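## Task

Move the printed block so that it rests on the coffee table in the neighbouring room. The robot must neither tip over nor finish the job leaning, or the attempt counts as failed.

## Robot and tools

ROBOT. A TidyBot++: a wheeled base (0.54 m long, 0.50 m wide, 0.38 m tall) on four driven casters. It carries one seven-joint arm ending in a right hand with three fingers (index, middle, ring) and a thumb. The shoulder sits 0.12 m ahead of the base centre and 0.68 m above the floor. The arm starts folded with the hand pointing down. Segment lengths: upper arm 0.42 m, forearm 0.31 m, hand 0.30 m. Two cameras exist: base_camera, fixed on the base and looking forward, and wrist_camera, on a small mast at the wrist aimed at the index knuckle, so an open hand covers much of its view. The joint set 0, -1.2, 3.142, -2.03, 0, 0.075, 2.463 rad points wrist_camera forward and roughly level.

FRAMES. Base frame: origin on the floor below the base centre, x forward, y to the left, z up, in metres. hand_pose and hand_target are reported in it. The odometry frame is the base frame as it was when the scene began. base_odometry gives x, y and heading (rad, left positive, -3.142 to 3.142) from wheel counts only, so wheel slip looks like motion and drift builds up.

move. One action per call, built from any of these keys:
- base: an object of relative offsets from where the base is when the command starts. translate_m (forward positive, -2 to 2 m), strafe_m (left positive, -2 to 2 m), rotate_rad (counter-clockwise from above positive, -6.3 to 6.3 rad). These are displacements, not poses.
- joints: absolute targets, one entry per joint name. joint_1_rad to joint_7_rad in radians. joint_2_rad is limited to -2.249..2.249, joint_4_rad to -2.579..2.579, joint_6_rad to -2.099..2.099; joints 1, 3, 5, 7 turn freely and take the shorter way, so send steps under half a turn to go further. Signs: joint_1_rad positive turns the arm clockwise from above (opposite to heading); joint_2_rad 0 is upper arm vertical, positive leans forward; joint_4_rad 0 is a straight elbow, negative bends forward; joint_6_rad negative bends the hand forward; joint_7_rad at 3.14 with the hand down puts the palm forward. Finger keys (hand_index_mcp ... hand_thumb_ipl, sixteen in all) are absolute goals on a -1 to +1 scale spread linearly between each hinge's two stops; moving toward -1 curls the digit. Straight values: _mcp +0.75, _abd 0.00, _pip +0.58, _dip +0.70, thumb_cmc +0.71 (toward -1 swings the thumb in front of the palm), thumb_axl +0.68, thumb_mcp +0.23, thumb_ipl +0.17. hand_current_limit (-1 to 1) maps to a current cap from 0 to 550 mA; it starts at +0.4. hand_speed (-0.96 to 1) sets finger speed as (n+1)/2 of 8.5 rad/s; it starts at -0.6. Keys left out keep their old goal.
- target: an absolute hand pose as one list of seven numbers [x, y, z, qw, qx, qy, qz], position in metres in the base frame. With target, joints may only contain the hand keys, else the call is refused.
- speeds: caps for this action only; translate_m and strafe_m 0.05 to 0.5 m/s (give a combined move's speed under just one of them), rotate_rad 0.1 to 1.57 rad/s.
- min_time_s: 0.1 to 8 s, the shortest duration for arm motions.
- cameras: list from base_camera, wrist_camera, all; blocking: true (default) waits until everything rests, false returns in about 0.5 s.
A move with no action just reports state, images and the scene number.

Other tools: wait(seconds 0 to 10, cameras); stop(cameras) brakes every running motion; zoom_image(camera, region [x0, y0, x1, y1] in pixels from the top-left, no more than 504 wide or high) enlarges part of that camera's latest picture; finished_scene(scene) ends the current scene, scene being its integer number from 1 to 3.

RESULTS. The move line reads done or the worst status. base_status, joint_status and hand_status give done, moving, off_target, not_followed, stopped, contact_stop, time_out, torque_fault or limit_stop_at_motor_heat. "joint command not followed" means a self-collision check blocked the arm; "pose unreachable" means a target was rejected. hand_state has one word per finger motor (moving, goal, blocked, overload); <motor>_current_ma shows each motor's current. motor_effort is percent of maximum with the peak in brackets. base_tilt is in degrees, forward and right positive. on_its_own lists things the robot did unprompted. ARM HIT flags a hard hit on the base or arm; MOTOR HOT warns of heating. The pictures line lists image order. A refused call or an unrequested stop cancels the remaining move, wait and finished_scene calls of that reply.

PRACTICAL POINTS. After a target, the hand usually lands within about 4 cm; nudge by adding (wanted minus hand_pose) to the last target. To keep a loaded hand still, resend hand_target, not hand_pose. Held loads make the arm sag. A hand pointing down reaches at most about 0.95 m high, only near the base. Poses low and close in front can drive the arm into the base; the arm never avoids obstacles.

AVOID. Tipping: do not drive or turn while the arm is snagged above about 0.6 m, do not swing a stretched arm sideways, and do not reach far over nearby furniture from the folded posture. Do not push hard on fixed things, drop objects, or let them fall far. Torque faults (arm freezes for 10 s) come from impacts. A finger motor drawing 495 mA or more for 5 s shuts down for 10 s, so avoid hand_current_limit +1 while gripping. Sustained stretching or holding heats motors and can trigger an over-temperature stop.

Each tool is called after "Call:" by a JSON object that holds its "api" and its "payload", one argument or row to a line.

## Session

Call:
{"api": "move", "payload": {
  "cameras": ["all"]
}}

Scene clock: 0.00 s.
base_odometry: x=+0.000 y=+0.000 heading=+0.000
base_tilt: forward=+0.5 right=+0.2
base_status: not commanded
joint_positions: joint_1_rad=-0.024 joint_2_rad=-0.367 joint_3_rad=+3.093 joint_4_rad=-2.505 joint_5_rad=-0.005 joint_6_rad=-0.871 joint_7_rad=+3.131 hand_index_mcp=+0.753 hand_index_abd=+0.000 hand_index_pip=+0.577 hand_index_dip=+0.696 hand_middle_mcp=+0.753 hand_middle_abd=+0.000 hand_middle_pip=+0.577 hand_middle_dip=+0.696 hand_ring_mcp=+0.753 hand_ring_abd=+0.000 hand_ring_pip=+0.577 hand_ring_dip=+0.696 hand_thumb_cmc=+0.714 hand_thumb_axl=+0.677 hand_thumb_mcp=+0.223 hand_thumb_ipl=+0.168 hand_current_limit=+0.400 hand_speed=-0.600
joint_status: not commanded
hand_state: goal,goal,goal,goal,goal,goal,goal,goal,goal,goal,goal,goal,goal,goal,goal,goal
index_mcp_current_ma: 0
index_abd_current_ma: 0
index_pip_current_ma: 0
index_dip_current_ma: 0
middle_mcp_current_ma: 0
middle_abd_current_ma: 0
middle_pip_current_ma: 0
middle_dip_current_ma: 0
ring_mcp_current_ma: 0
ring_abd_current_ma: 0
ring_pip_current_ma: 0
ring_dip_current_ma: 0
thumb_cmc_current_ma: 0
thumb_axl_current_ma: 0
thumb_mcp_current_ma: -9
thumb_ipl_current_ma: 0
hand_goal_index_mcp: 0.754
hand_goal_index_abd: 0.000
hand_goal_index_pip: 0.576
hand_goal_index_dip: 0.696
hand_goal_middle_mcp: 0.754
hand_goal_middle_abd: 0.000
hand_goal_middle_pip: 0.576
hand_goal_middle_dip: 0.696
hand_goal_ring_mcp: 0.754
hand_goal_ring_abd: 0.000
hand_goal_ring_pip: 0.576
hand_goal_ring_dip: 0.696
hand_goal_thumb_cmc: 0.714
hand_goal_thumb_axl: 0.678
hand_goal_thumb_mcp: 0.226
hand_goal_thumb_ipl: 0.168
motor_effort: joint_1_rad=+1 joint_2_rad=-1 joint_3_rad=+0 joint_4_rad=+12 joint_5_rad=+1 joint_6_rad=+0 joint_7_rad=+0
hand_pose: x=+0.3572 y=-0.0059 z=+0.6179 quat_wxyz=(-0.050, -0.685, -0.725, -0.044) (m; base frame)
hand_target: x=+0.3572 y=-0.0059 z=+0.6179 quat_wxyz=(-0.050, -0.685, -0.725, -0.044) (m; base frame)
hand_status: not commanded
pictures: base_camera, wrist_camera
camera_calibration:
wrist_camera: T_world_to_cam=[[0.696383, -0.706545, 0.125879, -0.305374], [-0.604208, -0.482547, 0.634099, -0.223205], [-0.387277, -0.517633, -0.762937, 0.737244], [0, 0, 0, 1]] pos_world=[0.363313, 0.0581542, 0.742445]

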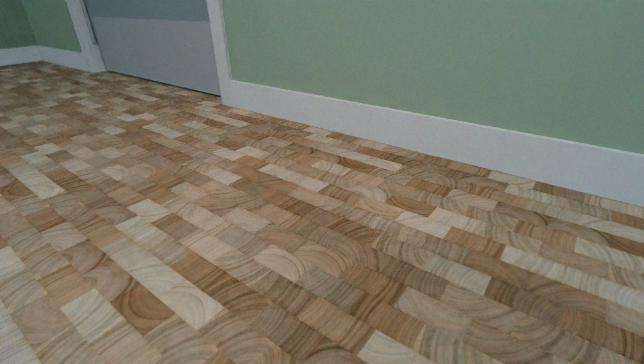

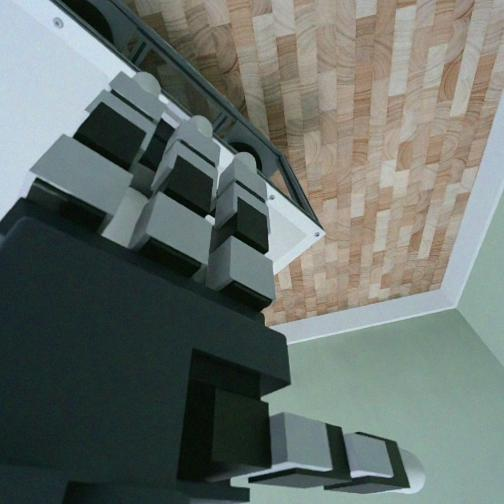

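Call:
{"api": "move", "payload": {
  "base": {"rotate_rad": 2.3},
  "joints": {"joint_1_rad": 0, "joint_2_rad": -1.2, "joint_3_rad": 3.142, "joint_4_rad": -2.03, "joint_5_rad": 0, "joint_6_rad": -0.15, "joint_7_rad": 2.463},
  "cameras": ["all"]
}}

Scene clock: 2.97 s.
move: done
base_odometry: x=+0.000 y=+0.000 heading=+2.300
base_tilt: forward=+0.5 right=+0.3
base_status: done
joint_positions: joint_1_rad=-0.013 joint_2_rad=-1.195 joint_3_rad=+3.130 joint_4_rad=-2.066 joint_5_rad=-0.005 joint_6_rad=-0.223 joint_7_rad=+2.521 hand_index_mcp=+0.759 hand_index_abd=+0.000 hand_index_pip=+0.577 hand_index_dip=+0.696 hand_middle_mcp=+0.760 hand_middle_abd=+0.000 hand_middle_pip=+0.577 hand_middle_dip=+0.696 hand_ring_mcp=+0.760 hand_ring_abd=+0.000 hand_ring_pip=+0.577 hand_ring_dip=+0.696 hand_thumb_cmc=+0.719 hand_thumb_axl=+0.677 hand_thumb_mcp=+0.226 hand_thumb_ipl=+0.168 hand_current_limit=+0.400 hand_speed=-0.600
joint_status: all done
hand_state: goal,goal,goal,goal,goal,goal,goal,goal,goal,goal,goal,goal,goal,goal,goal,goal
index_mcp_current_ma: 17
index_abd_current_ma: 0
index_pip_current_ma: 2
index_dip_current_ma: 0
middle_mcp_current_ma: 21
middle_abd_current_ma: 0
middle_pip_current_ma: 2
middle_dip_current_ma: 0
ring_mcp_current_ma: 19
ring_abd_current_ma: 0
ring_pip_current_ma: 2
ring_dip_current_ma: 0
thumb_cmc_current_ma: 17
thumb_axl_current_ma: -2
thumb_mcp_current_ma: 0
thumb_ipl_current_ma: -1
hand_goal_index_mcp: 0.754
hand_goal_index_abd: 0.000
hand_goal_index_pip: 0.576
hand_goal_index_dip: 0.696
hand_goal_middle_mcp: 0.754
hand_goal_middle_abd: 0.000
hand_goal_middle_pip: 0.576
hand_goal_middle_dip: 0.696
hand_goal_ring_mcp: 0.754
hand_goal_ring_abd: 0.000
hand_goal_ring_pip: 0.576
hand_goal_ring_dip: 0.696
hand_goal_thumb_cmc: 0.714
hand_goal_thumb_axl: 0.678
hand_goal_thumb_mcp: 0.226
hand_goal_thumb_ipl: 0.168
motor_effort: joint_1_rad=+1(2) joint_2_rad=+14(16) joint_3_rad=+1(3) joint_4_rad=+14(18) joint_5_rad=+1(2) joint_6_rad=+8(9) joint_7_rad=+1(1)
hand_pose: x=+0.2113 y=-0.0588 z=+1.2271 quat_wxyz=(-0.384, -0.458, -0.245, -0.763) (m; base frame)
hand_target: x=+0.1802 y=-0.0699 z=+1.2574 quat_wxyz=(-0.381, -0.425, -0.203, -0.796) (m; base frame)
hand_status: not commanded
pictures: base_camera, wrist_camera
camera_calibration:
wrist_camera: T_world_to_cam=[[-0.0551479, -0.994458, 0.0895081, -0.131196], [-0.302051, -0.0688286, -0.950804, 1.18216], [0.951695, -0.0794709, -0.296581, 0.2887], [0, 0, 0, 1]] pos_world=[0.075083, -0.0261592, 1.22137]

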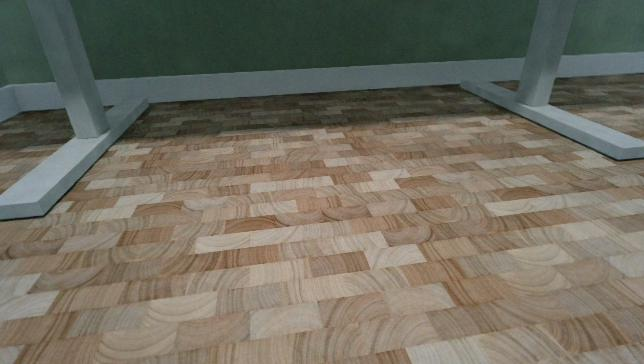

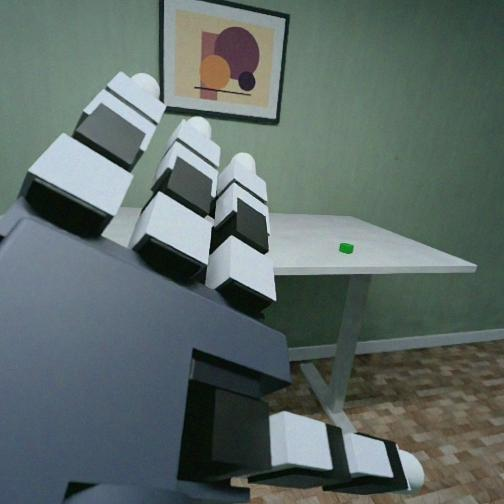

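Call:
{"api": "zoom_image", "payload": {
  "camera": "wrist_camera",
  "region": [316, 218, 376, 278]
}}

Scaled by 8.400 from the camera's 504x504 image, which has a finer 720x720 frame.

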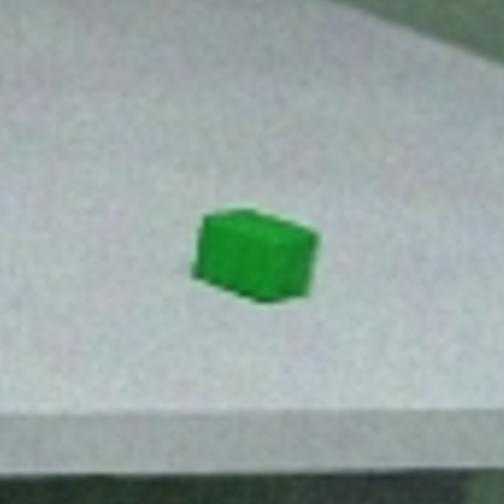

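Call:
{"api": "move", "payload": {
  "base": {"translate_m": 0.311, "strafe_m": -0.906, "rotate_rad": 0.58},
  "joints": {"joint_1_rad": -0.45, "joint_6_rad": -0.4},
  "cameras": ["all"]
}}

Call:
{"api": "zoom_image", "payload": {
  "camera": "wrist_camera",
  "region": [274, 180, 434, 340]
}}

Scene clock: 8.90 s.
move: done
base_odometry: x=+0.469 y=+0.836 heading=+2.880
base_tilt: forward=+0.5 right=+0.2
base_status: done
joint_positions: joint_1_rad=-0.442 joint_2_rad=-1.196 joint_3_rad=+3.137 joint_4_rad=-2.066 joint_5_rad=-0.005 joint_6_rad=-0.321 joint_7_rad=+2.521 hand_index_mcp=+0.760 hand_index_abd=+0.000 hand_index_pip=+0.577 hand_index_dip=+0.696 hand_middle_mcp=+0.761 hand_middle_abd=+0.000 hand_middle_pip=+0.577 hand_middle_dip=+0.696 hand_ring_mcp=+0.760 hand_ring_abd=+0.000 hand_ring_pip=+0.577 hand_ring_dip=+0.696 hand_thumb_cmc=+0.719 hand_thumb_axl=+0.677 hand_thumb_mcp=+0.226 hand_thumb_ipl=+0.168 hand_current_limit=+0.400 hand_speed=-0.600
joint_status: all done
hand_state: goal,goal,goal,goal,goal,goal,goal,goal,goal,goal,goal,goal,goal,goal,goal,goal
index_mcp_current_ma: 19
index_abd_current_ma: 0
index_pip_current_ma: 2
index_dip_current_ma: 0
middle_mcp_current_ma: 24
middle_abd_current_ma: 0
middle_pip_current_ma: 2
middle_dip_current_ma: 0
ring_mcp_current_ma: 22
ring_abd_current_ma: 0
ring_pip_current_ma: 2
ring_dip_current_ma: 0
thumb_cmc_current_ma: 17
thumb_axl_current_ma: -2
thumb_mcp_current_ma: 0
thumb_ipl_current_ma: -1
hand_goal_index_mcp: 0.754
hand_goal_index_abd: 0.000
hand_goal_index_pip: 0.576
hand_goal_index_dip: 0.696
hand_goal_middle_mcp: 0.754
hand_goal_middle_abd: 0.000
hand_goal_middle_pip: 0.576
hand_goal_middle_dip: 0.696
hand_goal_ring_mcp: 0.754
hand_goal_ring_abd: 0.000
hand_goal_ring_pip: 0.576
hand_goal_ring_dip: 0.696
hand_goal_thumb_cmc: 0.714
hand_goal_thumb_axl: 0.678
hand_goal_thumb_mcp: 0.226
hand_goal_thumb_ipl: 0.168
motor_effort: joint_1_rad=+0(3) joint_2_rad=+14(16) joint_3_rad=+1(2) joint_4_rad=+15(15) joint_5_rad=+1(1) joint_6_rad=+7(9) joint_7_rad=+0(1)
hand_pose: x=+0.2442 y=-0.0113 z=+1.2021 quat_wxyz=(-0.206, -0.429, -0.361, -0.802) (m; base frame)
hand_target: x=+0.2454 y=-0.0166 z=+1.1961 quat_wxyz=(-0.179, -0.452, -0.359, -0.797) (m; base frame)
hand_status: not commanded
pictures: base_camera, wrist_camera
camera_calibration:
wrist_camera: T_world_to_cam=[[0.369185, -0.925051, 0.0893507, -0.182614], [-0.331947, -0.221055, -0.917031, 1.13659], [0.868052, 0.308894, -0.388678, 0.389255], [0, 0, 0, 1]] pos_world=[0.106812, -0.0379168, 1.2099]

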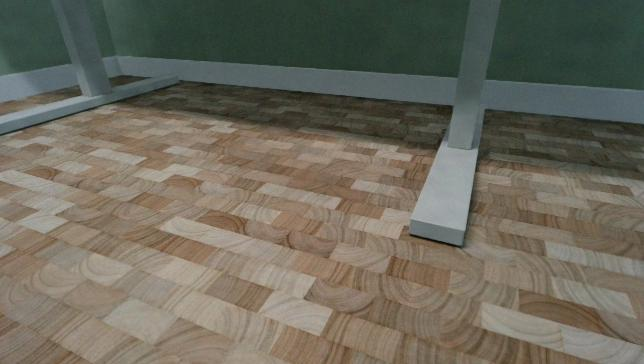

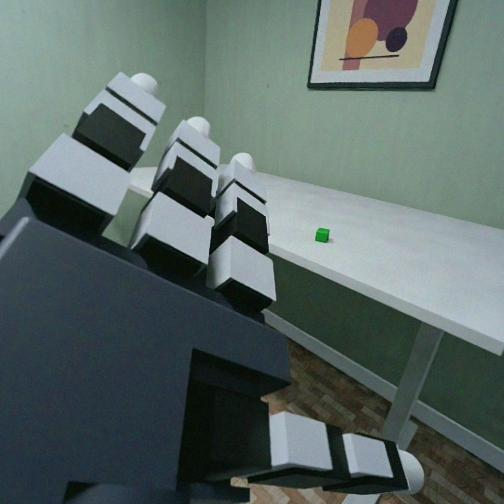

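Scaled by 3.150 from the camera's 504x504 image, which has a finer 720x720 frame.

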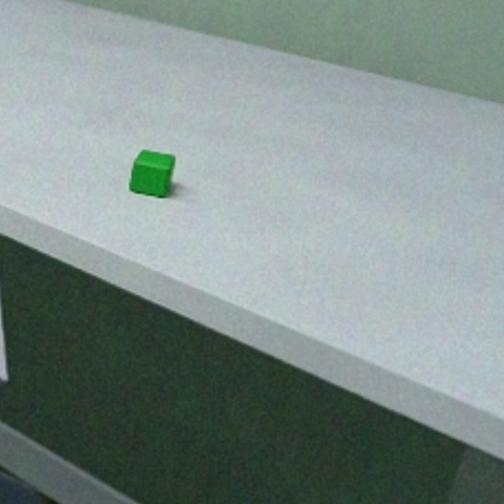

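Call:
{"api": "zoom_image", "payload": {
  "camera": "wrist_camera",
  "region": [302, 215, 342, 255]
}}

Scaled by 12.600 from the camera's 504x504 image, which has a finer 720x720 frame.

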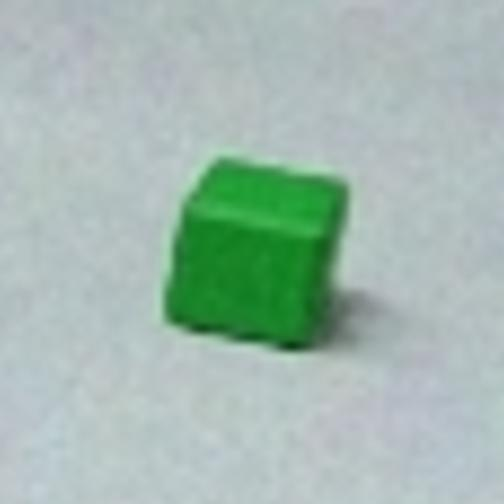

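Call:
{"api": "move", "payload": {
  "joints": {"joint_1_rad": -0.45, "joint_2_rad": -0.5, "joint_3_rad": 3.142, "joint_4_rad": -1.33, "joint_5_rad": 0, "joint_6_rad": -0.53, "joint_7_rad": 2.463},
  "cameras": ["wrist_camera"]
}}

Scene clock: 18.87 s.
move: done
base_odometry: x=+0.469 y=+0.836 heading=+2.880
base_tilt: forward=+0.5 right=+0.2
base_status: not commanded
joint_positions: joint_1_rad=-0.442 joint_2_rad=-0.505 joint_3_rad=+3.137 joint_4_rad=-1.374 joint_5_rad=-0.005 joint_6_rad=-0.449 joint_7_rad=+2.521 hand_index_mcp=+0.760 hand_index_abd=+0.000 hand_index_pip=+0.577 hand_index_dip=+0.696 hand_middle_mcp=+0.761 hand_middle_abd=+0.000 hand_middle_pip=+0.577 hand_middle_dip=+0.696 hand_ring_mcp=+0.760 hand_ring_abd=+0.000 hand_ring_pip=+0.577 hand_ring_dip=+0.696 hand_thumb_cmc=+0.719 hand_thumb_axl=+0.677 hand_thumb_mcp=+0.226 hand_thumb_ipl=+0.168 hand_current_limit=+0.400 hand_speed=-0.600
joint_status: all done
hand_state: goal,goal,goal,goal,goal,goal,goal,goal,goal,goal,goal,goal,goal,goal,goal,goal
index_mcp_current_ma: 19
index_abd_current_ma: 0
index_pip_current_ma: 2
index_dip_current_ma: 0
middle_mcp_current_ma: 24
middle_abd_current_ma: 0
middle_pip_current_ma: 2
middle_dip_current_ma: 0
ring_mcp_current_ma: 22
ring_abd_current_ma: 0
ring_pip_current_ma: 2
ring_dip_current_ma: 0
thumb_cmc_current_ma: 17
thumb_axl_current_ma: -2
thumb_mcp_current_ma: 0
thumb_ipl_current_ma: -1
hand_goal_index_mcp: 0.754
hand_goal_index_abd: 0.000
hand_goal_index_pip: 0.576
hand_goal_index_dip: 0.696
hand_goal_middle_mcp: 0.754
hand_goal_middle_abd: 0.000
hand_goal_middle_pip: 0.576
hand_goal_middle_dip: 0.696
hand_goal_ring_mcp: 0.754
hand_goal_ring_abd: 0.000
hand_goal_ring_pip: 0.576
hand_goal_ring_dip: 0.696
hand_goal_thumb_cmc: 0.714
hand_goal_thumb_axl: 0.678
hand_goal_thumb_mcp: 0.226
hand_goal_thumb_ipl: 0.168
motor_effort: joint_1_rad=+0(2) joint_2_rad=+0(16) joint_3_rad=+1(2) joint_4_rad=+15(16) joint_5_rad=+1(2) joint_6_rad=+8(10) joint_7_rad=+1(1)
hand_pose: x=+0.4303 y=+0.0776 z=+1.3825 quat_wxyz=(-0.195, -0.469, -0.394, -0.766) (m; base frame)
hand_target: x=+0.4323 y=+0.0737 z=+1.3770 quat_wxyz=(-0.171, -0.493, -0.391, -0.759) (m; base frame)
hand_status: not commanded
pictures: wrist_camera
camera_calibration:
wrist_camera: T_world_to_cam=[[0.382124, -0.919209, 0.0950541, -0.199095], [-0.433278, -0.269066, -0.860159, 1.35212], [0.816242, 0.287503, -0.50109, 0.449688], [0, 0, 0, 1]] pos_world=[0.294867, 0.0515123, 1.40729]

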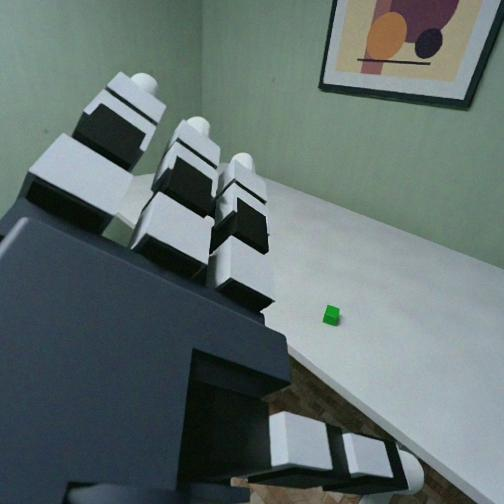

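Call:
{"api": "zoom_image", "payload": {
  "camera": "wrist_camera",
  "region": [312, 296, 352, 336]
}}

Scaled by 12.600 from the camera's 504x504 image, which has a finer 720x720 frame.

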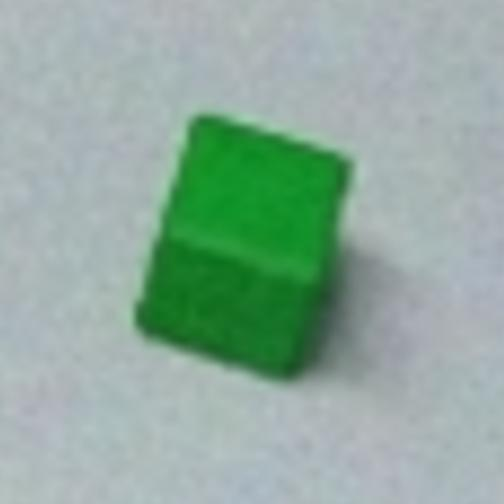

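Call:
{"api": "move", "payload": {
  "joints": {"joint_1_rad": 0, "joint_2_rad": -0.093, "joint_3_rad": 3.142, "joint_4_rad": -1.07, "joint_5_rad": 0, "joint_6_rad": -0.844, "joint_7_rad": -0.065, "hand_index_mcp": 0.137, "hand_middle_mcp": 0.137, "hand_index_pip": 0.139, "hand_middle_pip": 0.139, "hand_index_dip": 0.261, "hand_middle_dip": 0.261, "hand_index_abd": -0.1, "hand_middle_abd": 0.1, "hand_thumb_cmc": -0.663},
  "min_time_s": 2,
  "cameras": ["wrist_camera"]
}}

Scene clock: 22.70 s.
move: done
base_odometry: x=+0.469 y=+0.836 heading=+2.880
base_tilt: forward=+0.5 right=+0.2
base_status: not commanded
joint_positions: joint_1_rad=-0.011 joint_2_rad=-0.098 joint_3_rad=+3.137 joint_4_rad=-1.113 joint_5_rad=-0.005 joint_6_rad=-0.762 joint_7_rad=-0.005 hand_index_mcp=+0.135 hand_index_abd=-0.096 hand_index_pip=+0.142 hand_index_dip=+0.265 hand_middle_mcp=+0.135 hand_middle_abd=+0.101 hand_middle_pip=+0.143 hand_middle_dip=+0.264 hand_ring_mcp=+0.746 hand_ring_abd=+0.001 hand_ring_pip=+0.576 hand_ring_dip=+0.696 hand_thumb_cmc=-0.658 hand_thumb_axl=+0.677 hand_thumb_mcp=+0.226 hand_thumb_ipl=+0.168 hand_current_limit=+0.400 hand_speed=-0.600
joint_status: all done
hand_state: goal,goal,goal,goal,goal,goal,goal,goal,goal,goal,goal,goal,goal,goal,goal,goal
index_mcp_current_ma: -8
index_abd_current_ma: 10
index_pip_current_ma: 7
index_dip_current_ma: 7
middle_mcp_current_ma: -10
middle_abd_current_ma: 2
middle_pip_current_ma: 7
middle_dip_current_ma: 7
ring_mcp_current_ma: -28
ring_abd_current_ma: 3
ring_pip_current_ma: 0
ring_dip_current_ma: 0
thumb_cmc_current_ma: 11
thumb_axl_current_ma: -2
thumb_mcp_current_ma: 0
thumb_ipl_current_ma: -1
hand_goal_index_mcp: 0.138
hand_goal_index_abd: -0.100
hand_goal_index_pip: 0.140
hand_goal_index_dip: 0.262
hand_goal_middle_mcp: 0.138
hand_goal_middle_abd: 0.100
hand_goal_middle_pip: 0.140
hand_goal_middle_dip: 0.262
hand_goal_ring_mcp: 0.754
hand_goal_ring_abd: 0.000
hand_goal_ring_pip: 0.576
hand_goal_ring_dip: 0.696
hand_goal_thumb_cmc: -0.662
hand_goal_thumb_axl: 0.678
hand_goal_thumb_mcp: 0.226
hand_goal_thumb_ipl: 0.168
motor_effort: joint_1_rad=+1(2) joint_2_rad=-13(15) joint_3_rad=+0(3) joint_4_rad=+16(17) joint_5_rad=+1(2) joint_6_rad=+9(10) joint_7_rad=+0(1)
hand_pose: x=+0.6217 y=+0.0340 z=+1.1220 quat_wxyz=(+0.452, -0.552, +0.546, -0.440) (m; base frame)
hand_target: x=+0.6119 y=+0.0293 z=+1.1212 quat_wxyz=(+0.447, -0.540, +0.576, -0.419) (m; base frame)
hand_status: not commanded
pictures: wrist_camera
camera_calibration:
wrist_camera: T_world_to_cam=[[-0.178423, 0.748408, -0.638789, 0.82755], [-0.588648, 0.439028, 0.678784, -0.454907], [0.788454, 0.497132, 0.362216, -0.78302], [0, 0, 0, 1]] pos_world=[0.497249, -0.0303634, 1.12104]

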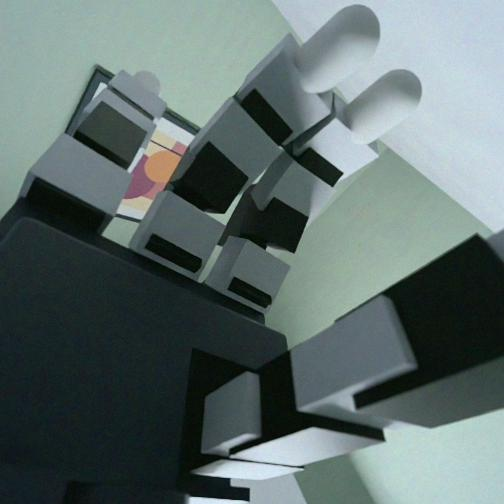

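Call:
{"api": "move", "payload": {
  "base": {"translate_m": 0.274, "strafe_m": 0.014},
  "speeds": {"translate_m": 0.2}
}}

Call:
{"api": "move", "payload": {
  "joints": {"joint_1_rad": 0, "joint_2_rad": -0.185, "joint_3_rad": 3.142, "joint_4_rad": -1.409, "joint_5_rad": 0, "joint_6_rad": -0.48, "joint_7_rad": -0.065},
  "min_time_s": 1.5,
  "cameras": ["wrist_camera"]
}}

Scene clock: 25.07 s.
move: done
base_odometry: x=+0.200 y=+0.893 heading=+2.880
base_tilt: forward=+0.5 right=+0.2
base_status: done
joint_positions: joint_1_rad=-0.011 joint_2_rad=-0.090 joint_3_rad=+3.137 joint_4_rad=-1.111 joint_5_rad=-0.005 joint_6_rad=-0.764 joint_7_rad=-0.007 hand_index_mcp=+0.135 hand_index_abd=-0.096 hand_index_pip=+0.142 hand_index_dip=+0.265 hand_middle_mcp=+0.134 hand_middle_abd=+0.101 hand_middle_pip=+0.142 hand_middle_dip=+0.264 hand_ring_mcp=+0.746 hand_ring_abd=+0.001 hand_ring_pip=+0.576 hand_ring_dip=+0.696 hand_thumb_cmc=-0.659 hand_thumb_axl=+0.677 hand_thumb_mcp=+0.226 hand_thumb_ipl=+0.168 hand_current_limit=+0.400 hand_speed=-0.600
joint_status: not commanded
hand_state: goal,goal,goal,goal,goal,goal,goal,goal,goal,goal,goal,goal,goal,goal,goal,goal
index_mcp_current_ma: -10
index_abd_current_ma: 9
index_pip_current_ma: 7
index_dip_current_ma: 7
middle_mcp_current_ma: -12
middle_abd_current_ma: 2
middle_pip_current_ma: 7
middle_dip_current_ma: 7
ring_mcp_current_ma: -29
ring_abd_current_ma: 3
ring_pip_current_ma: 0
ring_dip_current_ma: 0
thumb_cmc_current_ma: 9
thumb_axl_current_ma: -2
thumb_mcp_current_ma: 0
thumb_ipl_current_ma: -1
hand_goal_index_mcp: 0.138
hand_goal_index_abd: -0.100
hand_goal_index_pip: 0.140
hand_goal_index_dip: 0.262
hand_goal_middle_mcp: 0.138
hand_goal_middle_abd: 0.100
hand_goal_middle_pip: 0.140
hand_goal_middle_dip: 0.262
hand_goal_ring_mcp: 0.754
hand_goal_ring_abd: 0.000
hand_goal_ring_pip: 0.576
hand_goal_ring_dip: 0.696
hand_goal_thumb_cmc: -0.662
hand_goal_thumb_axl: 0.678
hand_goal_thumb_mcp: 0.226
hand_goal_thumb_ipl: 0.168
motor_effort: joint_1_rad=+1(1) joint_2_rad=-13(16) joint_3_rad=+0(1) joint_4_rad=+16(17) joint_5_rad=+1(1) joint_6_rad=+9(9) joint_7_rad=+0(1)
hand_pose: x=+0.6252 y=+0.0341 z=+1.1182 quat_wxyz=(+0.450, -0.553, +0.549, -0.437) (m; base frame)
hand_target: x=+0.6119 y=+0.0293 z=+1.1212 quat_wxyz=(+0.447, -0.540, +0.576, -0.419) (m; base frame)
hand_status: not commanded
pictures: none

Scene clock: 27.17 s.
move: done
base_odometry: x=+0.200 y=+0.893 heading=+2.880
base_tilt: forward=+0.5 right=+0.2
base_status: not commanded
joint_positions: joint_1_rad=-0.011 joint_2_rad=-0.157 joint_3_rad=+3.137 joint_4_rad=-1.378 joint_5_rad=-0.005 joint_6_rad=-0.554 joint_7_rad=-0.007 hand_index_mcp=+0.135 hand_index_abd=-0.096 hand_index_pip=+0.142 hand_index_dip=+0.265 hand_middle_mcp=+0.134 hand_middle_abd=+0.101 hand_middle_pip=+0.142 hand_middle_dip=+0.264 hand_ring_mcp=+0.746 hand_ring_abd=+0.001 hand_ring_pip=+0.576 hand_ring_dip=+0.696 hand_thumb_cmc=-0.659 hand_thumb_axl=+0.677 hand_thumb_mcp=+0.226 hand_thumb_ipl=+0.168 hand_current_limit=+0.400 hand_speed=-0.600
joint_status: all done
hand_state: goal,goal,goal,goal,goal,goal,goal,goal,goal,goal,goal,goal,goal,goal,goal,goal
index_mcp_current_ma: -10
index_abd_current_ma: 9
index_pip_current_ma: 7
index_dip_current_ma: 7
middle_mcp_current_ma: -12
middle_abd_current_ma: 2
middle_pip_current_ma: 7
middle_dip_current_ma: 7
ring_mcp_current_ma: -29
ring_abd_current_ma: 3
ring_pip_current_ma: 0
ring_dip_current_ma: 0
thumb_cmc_current_ma: 9
thumb_axl_current_ma: -2
thumb_mcp_current_ma: 0
thumb_ipl_current_ma: -1
hand_goal_index_mcp: 0.138
hand_goal_index_abd: -0.100
hand_goal_index_pip: 0.140
hand_goal_index_dip: 0.262
hand_goal_middle_mcp: 0.138
hand_goal_middle_abd: 0.100
hand_goal_middle_pip: 0.140
hand_goal_middle_dip: 0.262
hand_goal_ring_mcp: 0.754
hand_goal_ring_abd: 0.000
hand_goal_ring_pip: 0.576
hand_goal_ring_dip: 0.696
hand_goal_thumb_cmc: -0.662
hand_goal_thumb_axl: 0.678
hand_goal_thumb_mcp: 0.226
hand_goal_thumb_ipl: 0.168
motor_effort: joint_1_rad=+0(2) joint_2_rad=-12(14) joint_3_rad=-1(2) joint_4_rad=+17(19) joint_5_rad=+1(2) joint_6_rad=+9(10) joint_7_rad=+1(1)
hand_pose: x=+0.6261 y=+0.0340 z=+1.0609 quat_wxyz=(+0.453, -0.550, +0.547, -0.440) (m; base frame)
hand_target: x=+0.6250 y=+0.0293 z=+1.0796 quat_wxyz=(+0.480, -0.514, +0.549, -0.450) (m; base frame)
hand_status: not commanded
pictures: wrist_camera
camera_calibration:
wrist_camera: T_world_to_cam=[[-0.176046, 0.750185, -0.637362, 0.786294], [-0.589073, 0.43846, 0.678782, -0.410588], [0.78867, 0.49495, 0.364725, -0.767106], [0, 0, 0, 1]] pos_world=[0.501551, -0.0301604, 1.05964]

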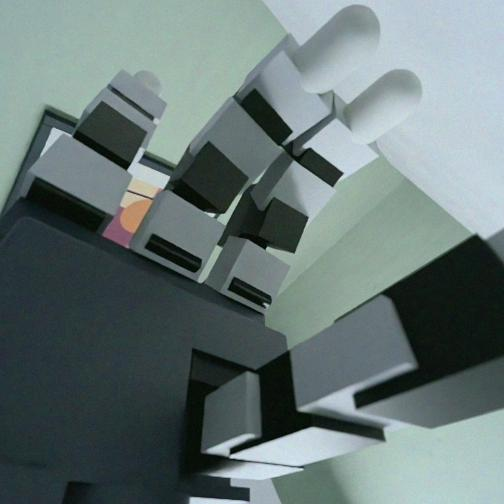

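Call:
{"api": "move", "payload": {
  "joints": {"joint_1_rad": 0, "joint_2_rad": -0.21, "joint_3_rad": 3.142, "joint_4_rad": -1.555, "joint_5_rad": 0, "joint_6_rad": -0.36, "joint_7_rad": -0.065},
  "min_time_s": 1.2,
  "cameras": ["wrist_camera"]
}}

Scene clock: 28.87 s.
move: done
base_odometry: x=+0.200 y=+0.893 heading=+2.880
base_tilt: forward=+0.5 right=+0.2
base_status: not commanded
joint_positions: joint_1_rad=-0.011 joint_2_rad=-0.182 joint_3_rad=+3.137 joint_4_rad=-1.524 joint_5_rad=-0.005 joint_6_rad=-0.434 joint_7_rad=-0.007 hand_index_mcp=+0.135 hand_index_abd=-0.096 hand_index_pip=+0.142 hand_index_dip=+0.265 hand_middle_mcp=+0.134 hand_middle_abd=+0.101 hand_middle_pip=+0.142 hand_middle_dip=+0.264 hand_ring_mcp=+0.746 hand_ring_abd=+0.001 hand_ring_pip=+0.576 hand_ring_dip=+0.696 hand_thumb_cmc=-0.659 hand_thumb_axl=+0.677 hand_thumb_mcp=+0.226 hand_thumb_ipl=+0.168 hand_current_limit=+0.400 hand_speed=-0.600
joint_status: all done
hand_state: goal,goal,goal,goal,goal,goal,goal,goal,goal,goal,goal,goal,goal,goal,goal,goal
index_mcp_current_ma: -10
index_abd_current_ma: 9
index_pip_current_ma: 7
index_dip_current_ma: 7
middle_mcp_current_ma: -12
middle_abd_current_ma: 2
middle_pip_current_ma: 7
middle_dip_current_ma: 7
ring_mcp_current_ma: -29
ring_abd_current_ma: 3
ring_pip_current_ma: 0
ring_dip_current_ma: 0
thumb_cmc_current_ma: 9
thumb_axl_current_ma: -2
thumb_mcp_current_ma: 0
thumb_ipl_current_ma: -1
hand_goal_index_mcp: 0.138
hand_goal_index_abd: -0.100
hand_goal_index_pip: 0.140
hand_goal_index_dip: 0.262
hand_goal_middle_mcp: 0.138
hand_goal_middle_abd: 0.100
hand_goal_middle_pip: 0.140
hand_goal_middle_dip: 0.262
hand_goal_ring_mcp: 0.754
hand_goal_ring_abd: 0.000
hand_goal_ring_pip: 0.576
hand_goal_ring_dip: 0.696
hand_goal_thumb_cmc: -0.662
hand_goal_thumb_axl: 0.678
hand_goal_thumb_mcp: 0.226
hand_goal_thumb_ipl: 0.168
motor_effort: joint_1_rad=+1(2) joint_2_rad=-12(13) joint_3_rad=+0(2) joint_4_rad=+18(18) joint_5_rad=+0(1) joint_6_rad=+8(9) joint_7_rad=+1(1)
hand_pose: x=+0.6264 y=+0.0339 z=+1.0225 quat_wxyz=(+0.453, -0.550, +0.547, -0.440) (m; base frame)
hand_target: x=+0.6253 y=+0.0293 z=+1.0408 quat_wxyz=(+0.480, -0.515, +0.550, -0.450) (m; base frame)
hand_status: not commanded
pictures: wrist_camera
camera_calibration:
wrist_camera: T_world_to_cam=[[-0.17611, 0.750336, -0.637167, 0.761756], [-0.588261, 0.438767, 0.679289, -0.385389], [0.789262, 0.49445, 0.364122, -0.752993], [0, 0, 0, 1]] pos_world=[0.501752, -0.0301593, 1.02134]

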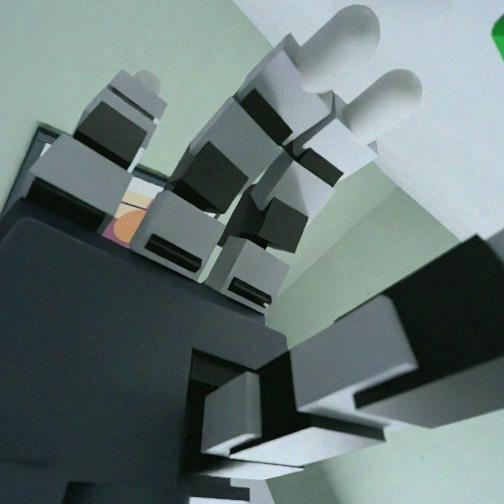

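Call:
{"api": "zoom_image", "payload": {
  "camera": "wrist_camera",
  "region": [404, 0, 504, 100]
}}

Scaled by 5.040 from the camera's 504x504 image, which has a finer 720x720 frame.

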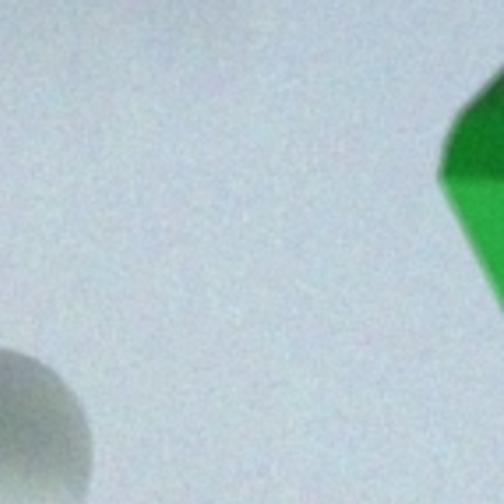

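Call:
{"api": "move", "payload": {
  "base": {"translate_m": -0.008, "strafe_m": 0.011},
  "speeds": {"strafe_m": 0.05},
  "cameras": ["wrist_camera"]
}}

Call:
{"api": "move", "payload": {
  "joints": {"joint_1_rad": 0, "joint_2_rad": -0.212, "joint_3_rad": 3.142, "joint_4_rad": -1.592, "joint_5_rad": 0, "joint_6_rad": -0.325, "joint_7_rad": -0.065},
  "min_time_s": 1.2,
  "cameras": ["wrist_camera"]
}}

Scene clock: 30.57 s.
move: done
base_odometry: x=+0.205 y=+0.880 heading=+2.880
base_tilt: forward=+0.5 right=+0.2
base_status: done
joint_positions: joint_1_rad=-0.010 joint_2_rad=-0.188 joint_3_rad=+3.138 joint_4_rad=-1.524 joint_5_rad=-0.005 joint_6_rad=-0.432 joint_7_rad=-0.007 hand_index_mcp=+0.135 hand_index_abd=-0.097 hand_index_pip=+0.142 hand_index_dip=+0.265 hand_middle_mcp=+0.134 hand_middle_abd=+0.101 hand_middle_pip=+0.142 hand_middle_dip=+0.264 hand_ring_mcp=+0.746 hand_ring_abd=+0.001 hand_ring_pip=+0.576 hand_ring_dip=+0.696 hand_thumb_cmc=-0.659 hand_thumb_axl=+0.677 hand_thumb_mcp=+0.226 hand_thumb_ipl=+0.168 hand_current_limit=+0.400 hand_speed=-0.600
joint_status: not commanded
hand_state: goal,goal,goal,goal,goal,goal,goal,goal,goal,goal,goal,goal,goal,goal,goal,goal
index_mcp_current_ma: -10
index_abd_current_ma: 8
index_pip_current_ma: 7
index_dip_current_ma: 7
middle_mcp_current_ma: -12
middle_abd_current_ma: 2
middle_pip_current_ma: 7
middle_dip_current_ma: 7
ring_mcp_current_ma: -29
ring_abd_current_ma: 3
ring_pip_current_ma: 0
ring_dip_current_ma: 0
thumb_cmc_current_ma: 8
thumb_axl_current_ma: -2
thumb_mcp_current_ma: 0
thumb_ipl_current_ma: -1
hand_goal_index_mcp: 0.138
hand_goal_index_abd: -0.100
hand_goal_index_pip: 0.140
hand_goal_index_dip: 0.262
hand_goal_middle_mcp: 0.138
hand_goal_middle_abd: 0.100
hand_goal_middle_pip: 0.140
hand_goal_middle_dip: 0.262
hand_goal_ring_mcp: 0.754
hand_goal_ring_abd: 0.000
hand_goal_ring_pip: 0.576
hand_goal_ring_dip: 0.696
hand_goal_thumb_cmc: -0.662
hand_goal_thumb_axl: 0.678
hand_goal_thumb_mcp: 0.226
hand_goal_thumb_ipl: 0.168
motor_effort: joint_1_rad=+0(1) joint_2_rad=-12(14) joint_3_rad=+0(2) joint_4_rad=+17(18) joint_5_rad=+1(1) joint_6_rad=+9(9) joint_7_rad=+0(1)
hand_pose: x=+0.6245 y=+0.0331 z=+1.0262 quat_wxyz=(+0.455, -0.548, +0.546, -0.442) (m; base frame)
hand_target: x=+0.6253 y=+0.0293 z=+1.0408 quat_wxyz=(+0.480, -0.515, +0.550, -0.450) (m; base frame)
hand_status: not commanded
pictures: wrist_camera
camera_calibration:
wrist_camera: T_world_to_cam=[[-0.169745, 0.750917, -0.638209, 0.761467], [-0.593059, 0.439376, 0.674707, -0.381018], [0.787063, 0.493024, 0.370756, -0.757836], [0, 0, 0, 1]] pos_world=[0.499754, -0.0307562, 1.02402]

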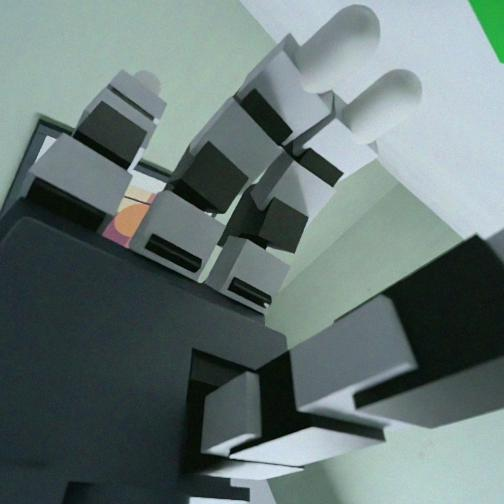

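Scene clock: 32.07 s.
move: done
base_odometry: x=+0.205 y=+0.880 heading=+2.880
base_tilt: forward=+0.5 right=+0.2
base_status: not commanded
joint_positions: joint_1_rad=-0.010 joint_2_rad=-0.188 joint_3_rad=+3.138 joint_4_rad=-1.559 joint_5_rad=-0.005 joint_6_rad=-0.398 joint_7_rad=-0.007 hand_index_mcp=+0.135 hand_index_abd=-0.097 hand_index_pip=+0.142 hand_index_dip=+0.265 hand_middle_mcp=+0.134 hand_middle_abd=+0.101 hand_middle_pip=+0.142 hand_middle_dip=+0.264 hand_ring_mcp=+0.746 hand_ring_abd=+0.001 hand_ring_pip=+0.576 hand_ring_dip=+0.696 hand_thumb_cmc=-0.659 hand_thumb_axl=+0.677 hand_thumb_mcp=+0.226 hand_thumb_ipl=+0.168 hand_current_limit=+0.400 hand_speed=-0.600
joint_status: all done
hand_state: goal,goal,goal,goal,goal,goal,goal,goal,goal,goal,goal,goal,goal,goal,goal,goal
index_mcp_current_ma: -10
index_abd_current_ma: 8
index_pip_current_ma: 7
index_dip_current_ma: 7
middle_mcp_current_ma: -12
middle_abd_current_ma: 2
middle_pip_current_ma: 7
middle_dip_current_ma: 7
ring_mcp_current_ma: -29
ring_abd_current_ma: 3
ring_pip_current_ma: 0
ring_dip_current_ma: 0
thumb_cmc_current_ma: 8
thumb_axl_current_ma: -2
thumb_mcp_current_ma: 0
thumb_ipl_current_ma: -1
hand_goal_index_mcp: 0.138
hand_goal_index_abd: -0.100
hand_goal_index_pip: 0.140
hand_goal_index_dip: 0.262
hand_goal_middle_mcp: 0.138
hand_goal_middle_abd: 0.100
hand_goal_middle_pip: 0.140
hand_goal_middle_dip: 0.262
hand_goal_ring_mcp: 0.754
hand_goal_ring_abd: 0.000
hand_goal_ring_pip: 0.576
hand_goal_ring_dip: 0.696
hand_goal_thumb_cmc: -0.662
hand_goal_thumb_axl: 0.678
hand_goal_thumb_mcp: 0.226
hand_goal_thumb_ipl: 0.168
motor_effort: joint_1_rad=+1(2) joint_2_rad=-12(12) joint_3_rad=+0(1) joint_4_rad=+18(19) joint_5_rad=+1(1) joint_6_rad=+9(9) joint_7_rad=+0(1)
hand_pose: x=+0.6267 y=+0.0331 z=+1.0152 quat_wxyz=(+0.454, -0.548, +0.546, -0.442) (m; base frame)
hand_target: x=+0.6267 y=+0.0293 z=+1.0298 quat_wxyz=(+0.480, -0.515, +0.550, -0.450) (m; base frame)
hand_status: not commanded
pictures: wrist_camera
camera_calibration:
wrist_camera: T_world_to_cam=[[-0.170411, 0.750986, -0.63795, 0.754959], [-0.592082, 0.439474, 0.675501, -0.373653], [0.787654, 0.492831, 0.369754, -0.754816], [0, 0, 0, 1]] pos_world=[0.501954, -0.0307558, 1.01313]

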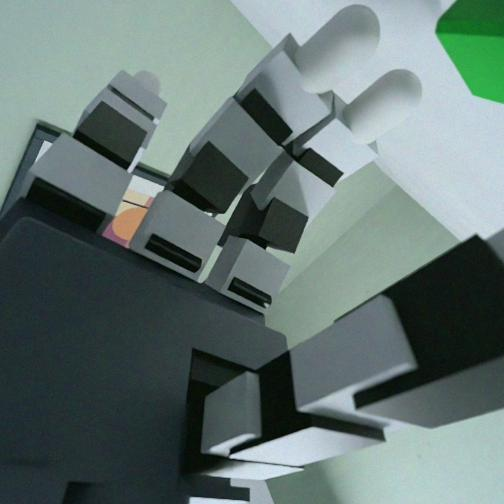

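Call:
{"api": "move", "payload": {
  "base": {"translate_m": 0.014, "strafe_m": 0.014},
  "speeds": {"strafe_m": 0.05},
  "cameras": ["wrist_camera"]
}}

Scene clock: 33.30 s.
move: done
base_odometry: x=+0.188 y=+0.870 heading=+2.880
base_tilt: forward=+0.5 right=+0.2
base_status: done
joint_positions: joint_1_rad=-0.010 joint_2_rad=-0.192 joint_3_rad=+3.138 joint_4_rad=-1.560 joint_5_rad=-0.005 joint_6_rad=-0.397 joint_7_rad=-0.008 hand_index_mcp=+0.135 hand_index_abd=-0.097 hand_index_pip=+0.142 hand_index_dip=+0.265 hand_middle_mcp=+0.134 hand_middle_abd=+0.101 hand_middle_pip=+0.142 hand_middle_dip=+0.264 hand_ring_mcp=+0.746 hand_ring_abd=+0.001 hand_ring_pip=+0.576 hand_ring_dip=+0.696 hand_thumb_cmc=-0.659 hand_thumb_axl=+0.677 hand_thumb_mcp=+0.226 hand_thumb_ipl=+0.168 hand_current_limit=+0.400 hand_speed=-0.600
joint_status: not commanded
hand_state: goal,goal,goal,goal,goal,goal,goal,goal,goal,goal,goal,goal,goal,goal,goal,goal
index_mcp_current_ma: -10
index_abd_current_ma: 8
index_pip_current_ma: 7
index_dip_current_ma: 7
middle_mcp_current_ma: -12
middle_abd_current_ma: 2
middle_pip_current_ma: 7
middle_dip_current_ma: 7
ring_mcp_current_ma: -29
ring_abd_current_ma: 3
ring_pip_current_ma: 0
ring_dip_current_ma: 0
thumb_cmc_current_ma: 7
thumb_axl_current_ma: -2
thumb_mcp_current_ma: 0
thumb_ipl_current_ma: -1
hand_goal_index_mcp: 0.138
hand_goal_index_abd: -0.100
hand_goal_index_pip: 0.140
hand_goal_index_dip: 0.262
hand_goal_middle_mcp: 0.138
hand_goal_middle_abd: 0.100
hand_goal_middle_pip: 0.140
hand_goal_middle_dip: 0.262
hand_goal_ring_mcp: 0.754
hand_goal_ring_abd: 0.000
hand_goal_ring_pip: 0.576
hand_goal_ring_dip: 0.696
hand_goal_thumb_cmc: -0.662
hand_goal_thumb_axl: 0.678
hand_goal_thumb_mcp: 0.226
hand_goal_thumb_ipl: 0.168
motor_effort: joint_1_rad=+0(2) joint_2_rad=-12(14) joint_3_rad=+1(1) joint_4_rad=+18(18) joint_5_rad=+1(1) joint_6_rad=+7(9) joint_7_rad=+0(1)
hand_pose: x=+0.6257 y=+0.0325 z=+1.0168 quat_wxyz=(+0.455, -0.547, +0.545, -0.443) (m; base frame)
hand_target: x=+0.6267 y=+0.0293 z=+1.0298 quat_wxyz=(+0.480, -0.515, +0.550, -0.450) (m; base frame)
hand_status: not commanded
pictures: wrist_camera
camera_calibration:
wrist_camera: T_world_to_cam=[[-0.167225, 0.75128, -0.638447, 0.754841], [-0.594118, 0.439995, 0.67337, -0.371634], [0.786803, 0.491917, 0.37277, -0.756887], [0, 0, 0, 1]] pos_world=[0.500956, -0.0312537, 1.01432]

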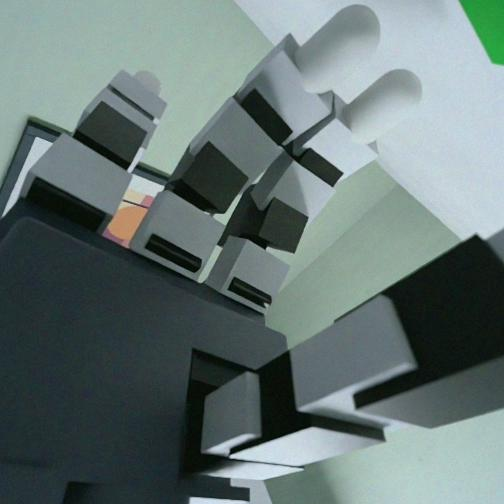

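Call:
{"api": "move", "payload": {
  "joints": {"joint_1_rad": 0, "joint_2_rad": -0.218, "joint_3_rad": 3.142, "joint_4_rad": -1.645, "joint_5_rad": 0, "joint_6_rad": -0.285, "joint_7_rad": -0.065},
  "min_time_s": 1.2,
  "cameras": ["wrist_camera"]
}}

Scene clock: 34.97 s.
move: done
base_odometry: x=+0.188 y=+0.870 heading=+2.880
base_tilt: forward=+0.5 right=+0.2
base_status: not commanded
joint_positions: joint_1_rad=-0.010 joint_2_rad=-0.192 joint_3_rad=+3.138 joint_4_rad=-1.613 joint_5_rad=-0.005 joint_6_rad=-0.358 joint_7_rad=-0.008 hand_index_mcp=+0.135 hand_index_abd=-0.097 hand_index_pip=+0.142 hand_index_dip=+0.265 hand_middle_mcp=+0.134 hand_middle_abd=+0.101 hand_middle_pip=+0.142 hand_middle_dip=+0.264 hand_ring_mcp=+0.746 hand_ring_abd=+0.001 hand_ring_pip=+0.576 hand_ring_dip=+0.696 hand_thumb_cmc=-0.659 hand_thumb_axl=+0.677 hand_thumb_mcp=+0.226 hand_thumb_ipl=+0.168 hand_current_limit=+0.400 hand_speed=-0.600
joint_status: all done
hand_state: goal,goal,goal,goal,goal,goal,goal,goal,goal,goal,goal,goal,goal,goal,goal,goal
index_mcp_current_ma: -10
index_abd_current_ma: 8
index_pip_current_ma: 7
index_dip_current_ma: 7
middle_mcp_current_ma: -12
middle_abd_current_ma: 2
middle_pip_current_ma: 7
middle_dip_current_ma: 7
ring_mcp_current_ma: -29
ring_abd_current_ma: 3
ring_pip_current_ma: 0
ring_dip_current_ma: 0
thumb_cmc_current_ma: 7
thumb_axl_current_ma: -2
thumb_mcp_current_ma: 0
thumb_ipl_current_ma: -1
hand_goal_index_mcp: 0.138
hand_goal_index_abd: -0.100
hand_goal_index_pip: 0.140
hand_goal_index_dip: 0.262
hand_goal_middle_mcp: 0.138
hand_goal_middle_abd: 0.100
hand_goal_middle_pip: 0.140
hand_goal_middle_dip: 0.262
hand_goal_ring_mcp: 0.754
hand_goal_ring_abd: 0.000
hand_goal_ring_pip: 0.576
hand_goal_ring_dip: 0.696
hand_goal_thumb_cmc: -0.662
hand_goal_thumb_axl: 0.678
hand_goal_thumb_mcp: 0.226
hand_goal_thumb_ipl: 0.168
motor_effort: joint_1_rad=+0(2) joint_2_rad=-12(13) joint_3_rad=+0(2) joint_4_rad=+18(18) joint_5_rad=+1(2) joint_6_rad=+9(10) joint_7_rad=+0(1)
hand_pose: x=+0.6267 y=+0.0324 z=+0.9966 quat_wxyz=(+0.451, -0.550, +0.549, -0.439) (m; base frame)
hand_target: x=+0.6259 y=+0.0293 z=+1.0127 quat_wxyz=(+0.478, -0.516, +0.551, -0.448) (m; base frame)
hand_status: not commanded
pictures: wrist_camera
camera_calibration:
wrist_camera: T_world_to_cam=[[-0.175816, 0.751248, -0.636172, 0.745242], [-0.584635, 0.440248, 0.681457, -0.371463], [0.792017, 0.49174, 0.361803, -0.742412], [0, 0, 0, 1]] pos_world=[0.501858, -0.0312532, 0.995845]

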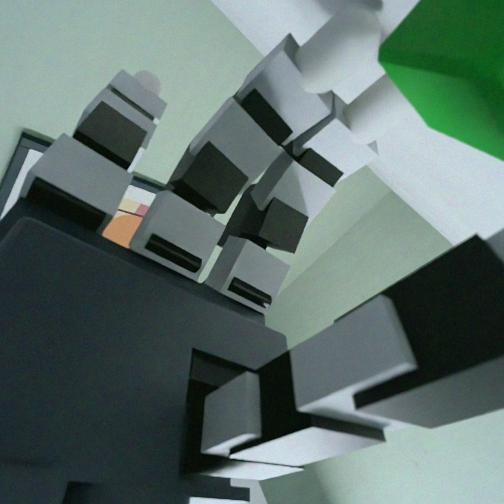

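Call:
{"api": "move", "payload": {
  "joints": {"joint_1_rad": 0, "joint_2_rad": -0.22, "joint_3_rad": 3.142, "joint_4_rad": -1.656, "joint_5_rad": 0, "joint_6_rad": -0.276, "joint_7_rad": -0.065, "hand_index_mcp": -0.06, "hand_middle_mcp": -0.06, "hand_thumb_mcp": 0.112, "hand_thumb_ipl": 0.059},
  "min_time_s": 1,
  "cameras": ["wrist_camera"]
}}

Scene clock: 36.73 s.
move: done
base_odometry: x=+0.188 y=+0.870 heading=+2.880
base_tilt: forward=+0.5 right=+0.3
base_status: not commanded
joint_positions: joint_1_rad=-0.010 joint_2_rad=-0.192 joint_3_rad=+3.138 joint_4_rad=-1.623 joint_5_rad=-0.005 joint_6_rad=-0.349 joint_7_rad=-0.008 hand_index_mcp=-0.061 hand_index_abd=-0.097 hand_index_pip=+0.142 hand_index_dip=+0.265 hand_middle_mcp=-0.061 hand_middle_abd=+0.101 hand_middle_pip=+0.142 hand_middle_dip=+0.264 hand_ring_mcp=+0.746 hand_ring_abd=+0.001 hand_ring_pip=+0.576 hand_ring_dip=+0.696 hand_thumb_cmc=-0.659 hand_thumb_axl=+0.677 hand_thumb_mcp=+0.114 hand_thumb_ipl=+0.062 hand_current_limit=+0.400 hand_speed=-0.600
joint_status: all done
hand_state: goal,goal,goal,goal,goal,goal,goal,goal,goal,goal,goal,goal,goal,goal,goal,goal
index_mcp_current_ma: -2
index_abd_current_ma: 8
index_pip_current_ma: 7
index_dip_current_ma: 7
middle_mcp_current_ma: -2
middle_abd_current_ma: 2
middle_pip_current_ma: 7
middle_dip_current_ma: 7
ring_mcp_current_ma: -29
ring_abd_current_ma: 3
ring_pip_current_ma: 0
ring_dip_current_ma: 0
thumb_cmc_current_ma: 7
thumb_axl_current_ma: -2
thumb_mcp_current_ma: 9
thumb_ipl_current_ma: 8
hand_goal_index_mcp: -0.060
hand_goal_index_abd: -0.100
hand_goal_index_pip: 0.140
hand_goal_index_dip: 0.262
hand_goal_middle_mcp: -0.060
hand_goal_middle_abd: 0.100
hand_goal_middle_pip: 0.140
hand_goal_middle_dip: 0.262
hand_goal_ring_mcp: 0.754
hand_goal_ring_abd: 0.000
hand_goal_ring_pip: 0.576
hand_goal_ring_dip: 0.696
hand_goal_thumb_cmc: -0.662
hand_goal_thumb_axl: 0.678
hand_goal_thumb_mcp: 0.112
hand_goal_thumb_ipl: 0.060
motor_effort: joint_1_rad=+1(2) joint_2_rad=-12(13) joint_3_rad=+0(1) joint_4_rad=+18(19) joint_5_rad=+1(1) joint_6_rad=+8(9) joint_7_rad=+0(1)
hand_pose: x=+0.6269 y=+0.0324 z=+0.9933 quat_wxyz=(+0.451, -0.550, +0.549, -0.439) (m; base frame)
hand_target: x=+0.6254 y=+0.0293 z=+1.0097 quat_wxyz=(+0.478, -0.516, +0.551, -0.448) (m; base frame)
hand_status: not commanded
pictures: wrist_camera
camera_calibration:
wrist_camera: T_world_to_cam=[[-0.176228, 0.751264, -0.636039, 0.743318], [-0.584169, 0.440246, 0.681858, -0.369798], [0.792269, 0.491717, 0.361282, -0.741022], [0, 0, 0, 1]] pos_world=[0.502058, -0.0312531, 0.992647]

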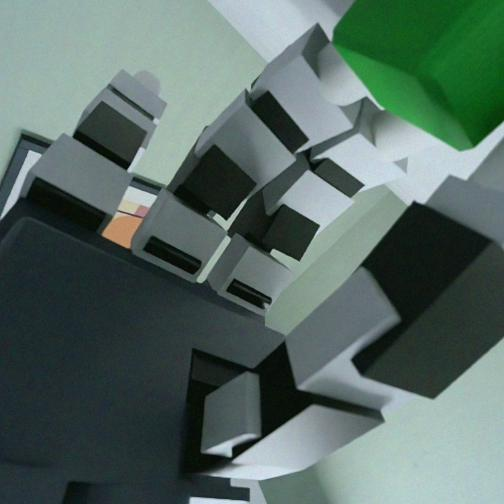

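Call:
{"api": "move", "payload": {
  "joints": {"hand_index_mcp": -0.12, "hand_middle_mcp": -0.12, "hand_thumb_mcp": 0.06, "hand_thumb_ipl": 0.01},
  "cameras": ["wrist_camera"]
}}

Scene clock: 39.37 s.
move: off_target
base_odometry: x=+0.188 y=+0.870 heading=+2.880
base_tilt: forward=+0.5 right=+0.2
base_status: not commanded
joint_positions: joint_1_rad=-0.010 joint_2_rad=-0.193 joint_3_rad=+3.138 joint_4_rad=-1.623 joint_5_rad=-0.005 joint_6_rad=-0.348 joint_7_rad=-0.008 hand_index_mcp=-0.120 hand_index_abd=-0.097 hand_index_pip=+0.142 hand_index_dip=+0.265 hand_middle_mcp=-0.077 hand_middle_abd=+0.096 hand_middle_pip=+0.156 hand_middle_dip=+0.267 hand_ring_mcp=+0.746 hand_ring_abd=+0.001 hand_ring_pip=+0.576 hand_ring_dip=+0.696 hand_thumb_cmc=-0.652 hand_thumb_axl=+0.677 hand_thumb_mcp=+0.101 hand_thumb_ipl=+0.031 hand_current_limit=+0.400 hand_speed=-0.600
joint_status: hand_middle_mcp off_target (ended at -0.077, target -0.120); hand_thumb_mcp off_target (ended at +0.101, target +0.060); hand_thumb_ipl off_target (ended at +0.031, target +0.010); the others done
hand_state: goal,goal,goal,goal,blocked,goal,goal,goal,goal,goal,goal,goal,goal,goal,blocked,blocked
index_mcp_current_ma: 0
index_abd_current_ma: 8
index_pip_current_ma: 7
index_dip_current_ma: 7
middle_mcp_current_ma: 181
middle_abd_current_ma: -10
middle_pip_current_ma: 57
middle_dip_current_ma: 14
ring_mcp_current_ma: -29
ring_abd_current_ma: 3
ring_pip_current_ma: 0
ring_dip_current_ma: 0
thumb_cmc_current_ma: 33
thumb_axl_current_ma: -2
thumb_mcp_current_ma: 214
thumb_ipl_current_ma: 107
hand_goal_index_mcp: -0.120
hand_goal_index_abd: -0.100
hand_goal_index_pip: 0.140
hand_goal_index_dip: 0.262
hand_goal_middle_mcp: -0.120
hand_goal_middle_abd: 0.100
hand_goal_middle_pip: 0.140
hand_goal_middle_dip: 0.262
hand_goal_ring_mcp: 0.754
hand_goal_ring_abd: 0.000
hand_goal_ring_pip: 0.576
hand_goal_ring_dip: 0.696
hand_goal_thumb_cmc: -0.662
hand_goal_thumb_axl: 0.678
hand_goal_thumb_mcp: 0.060
hand_goal_thumb_ipl: 0.010
motor_effort: joint_1_rad=+0(1) joint_2_rad=-12(12) joint_3_rad=+0(1) joint_4_rad=+18(18) joint_5_rad=+1(1) joint_6_rad=+8(9) joint_7_rad=+0(1)
hand_pose: x=+0.6267 y=+0.0324 z=+0.9940 quat_wxyz=(+0.452, -0.550, +0.548, -0.440) (m; base frame)
hand_target: x=+0.6254 y=+0.0293 z=+1.0097 quat_wxyz=(+0.478, -0.516, +0.551, -0.448) (m; base frame)
hand_status: not commanded
pictures: wrist_camera
camera_calibration:
wrist_camera: T_world_to_cam=[[-0.175121, 0.751279, -0.636327, 0.743266], [-0.585388, 0.440209, 0.680835, -0.368559], [0.791614, 0.491727, 0.3627, -0.742086], [0, 0, 0, 1]] pos_world=[0.501858, -0.0312532, 0.993043]

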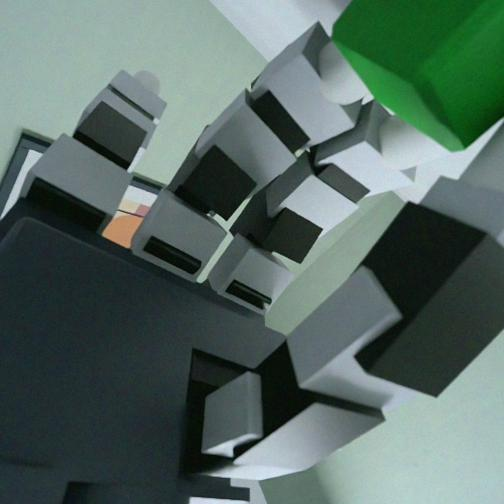

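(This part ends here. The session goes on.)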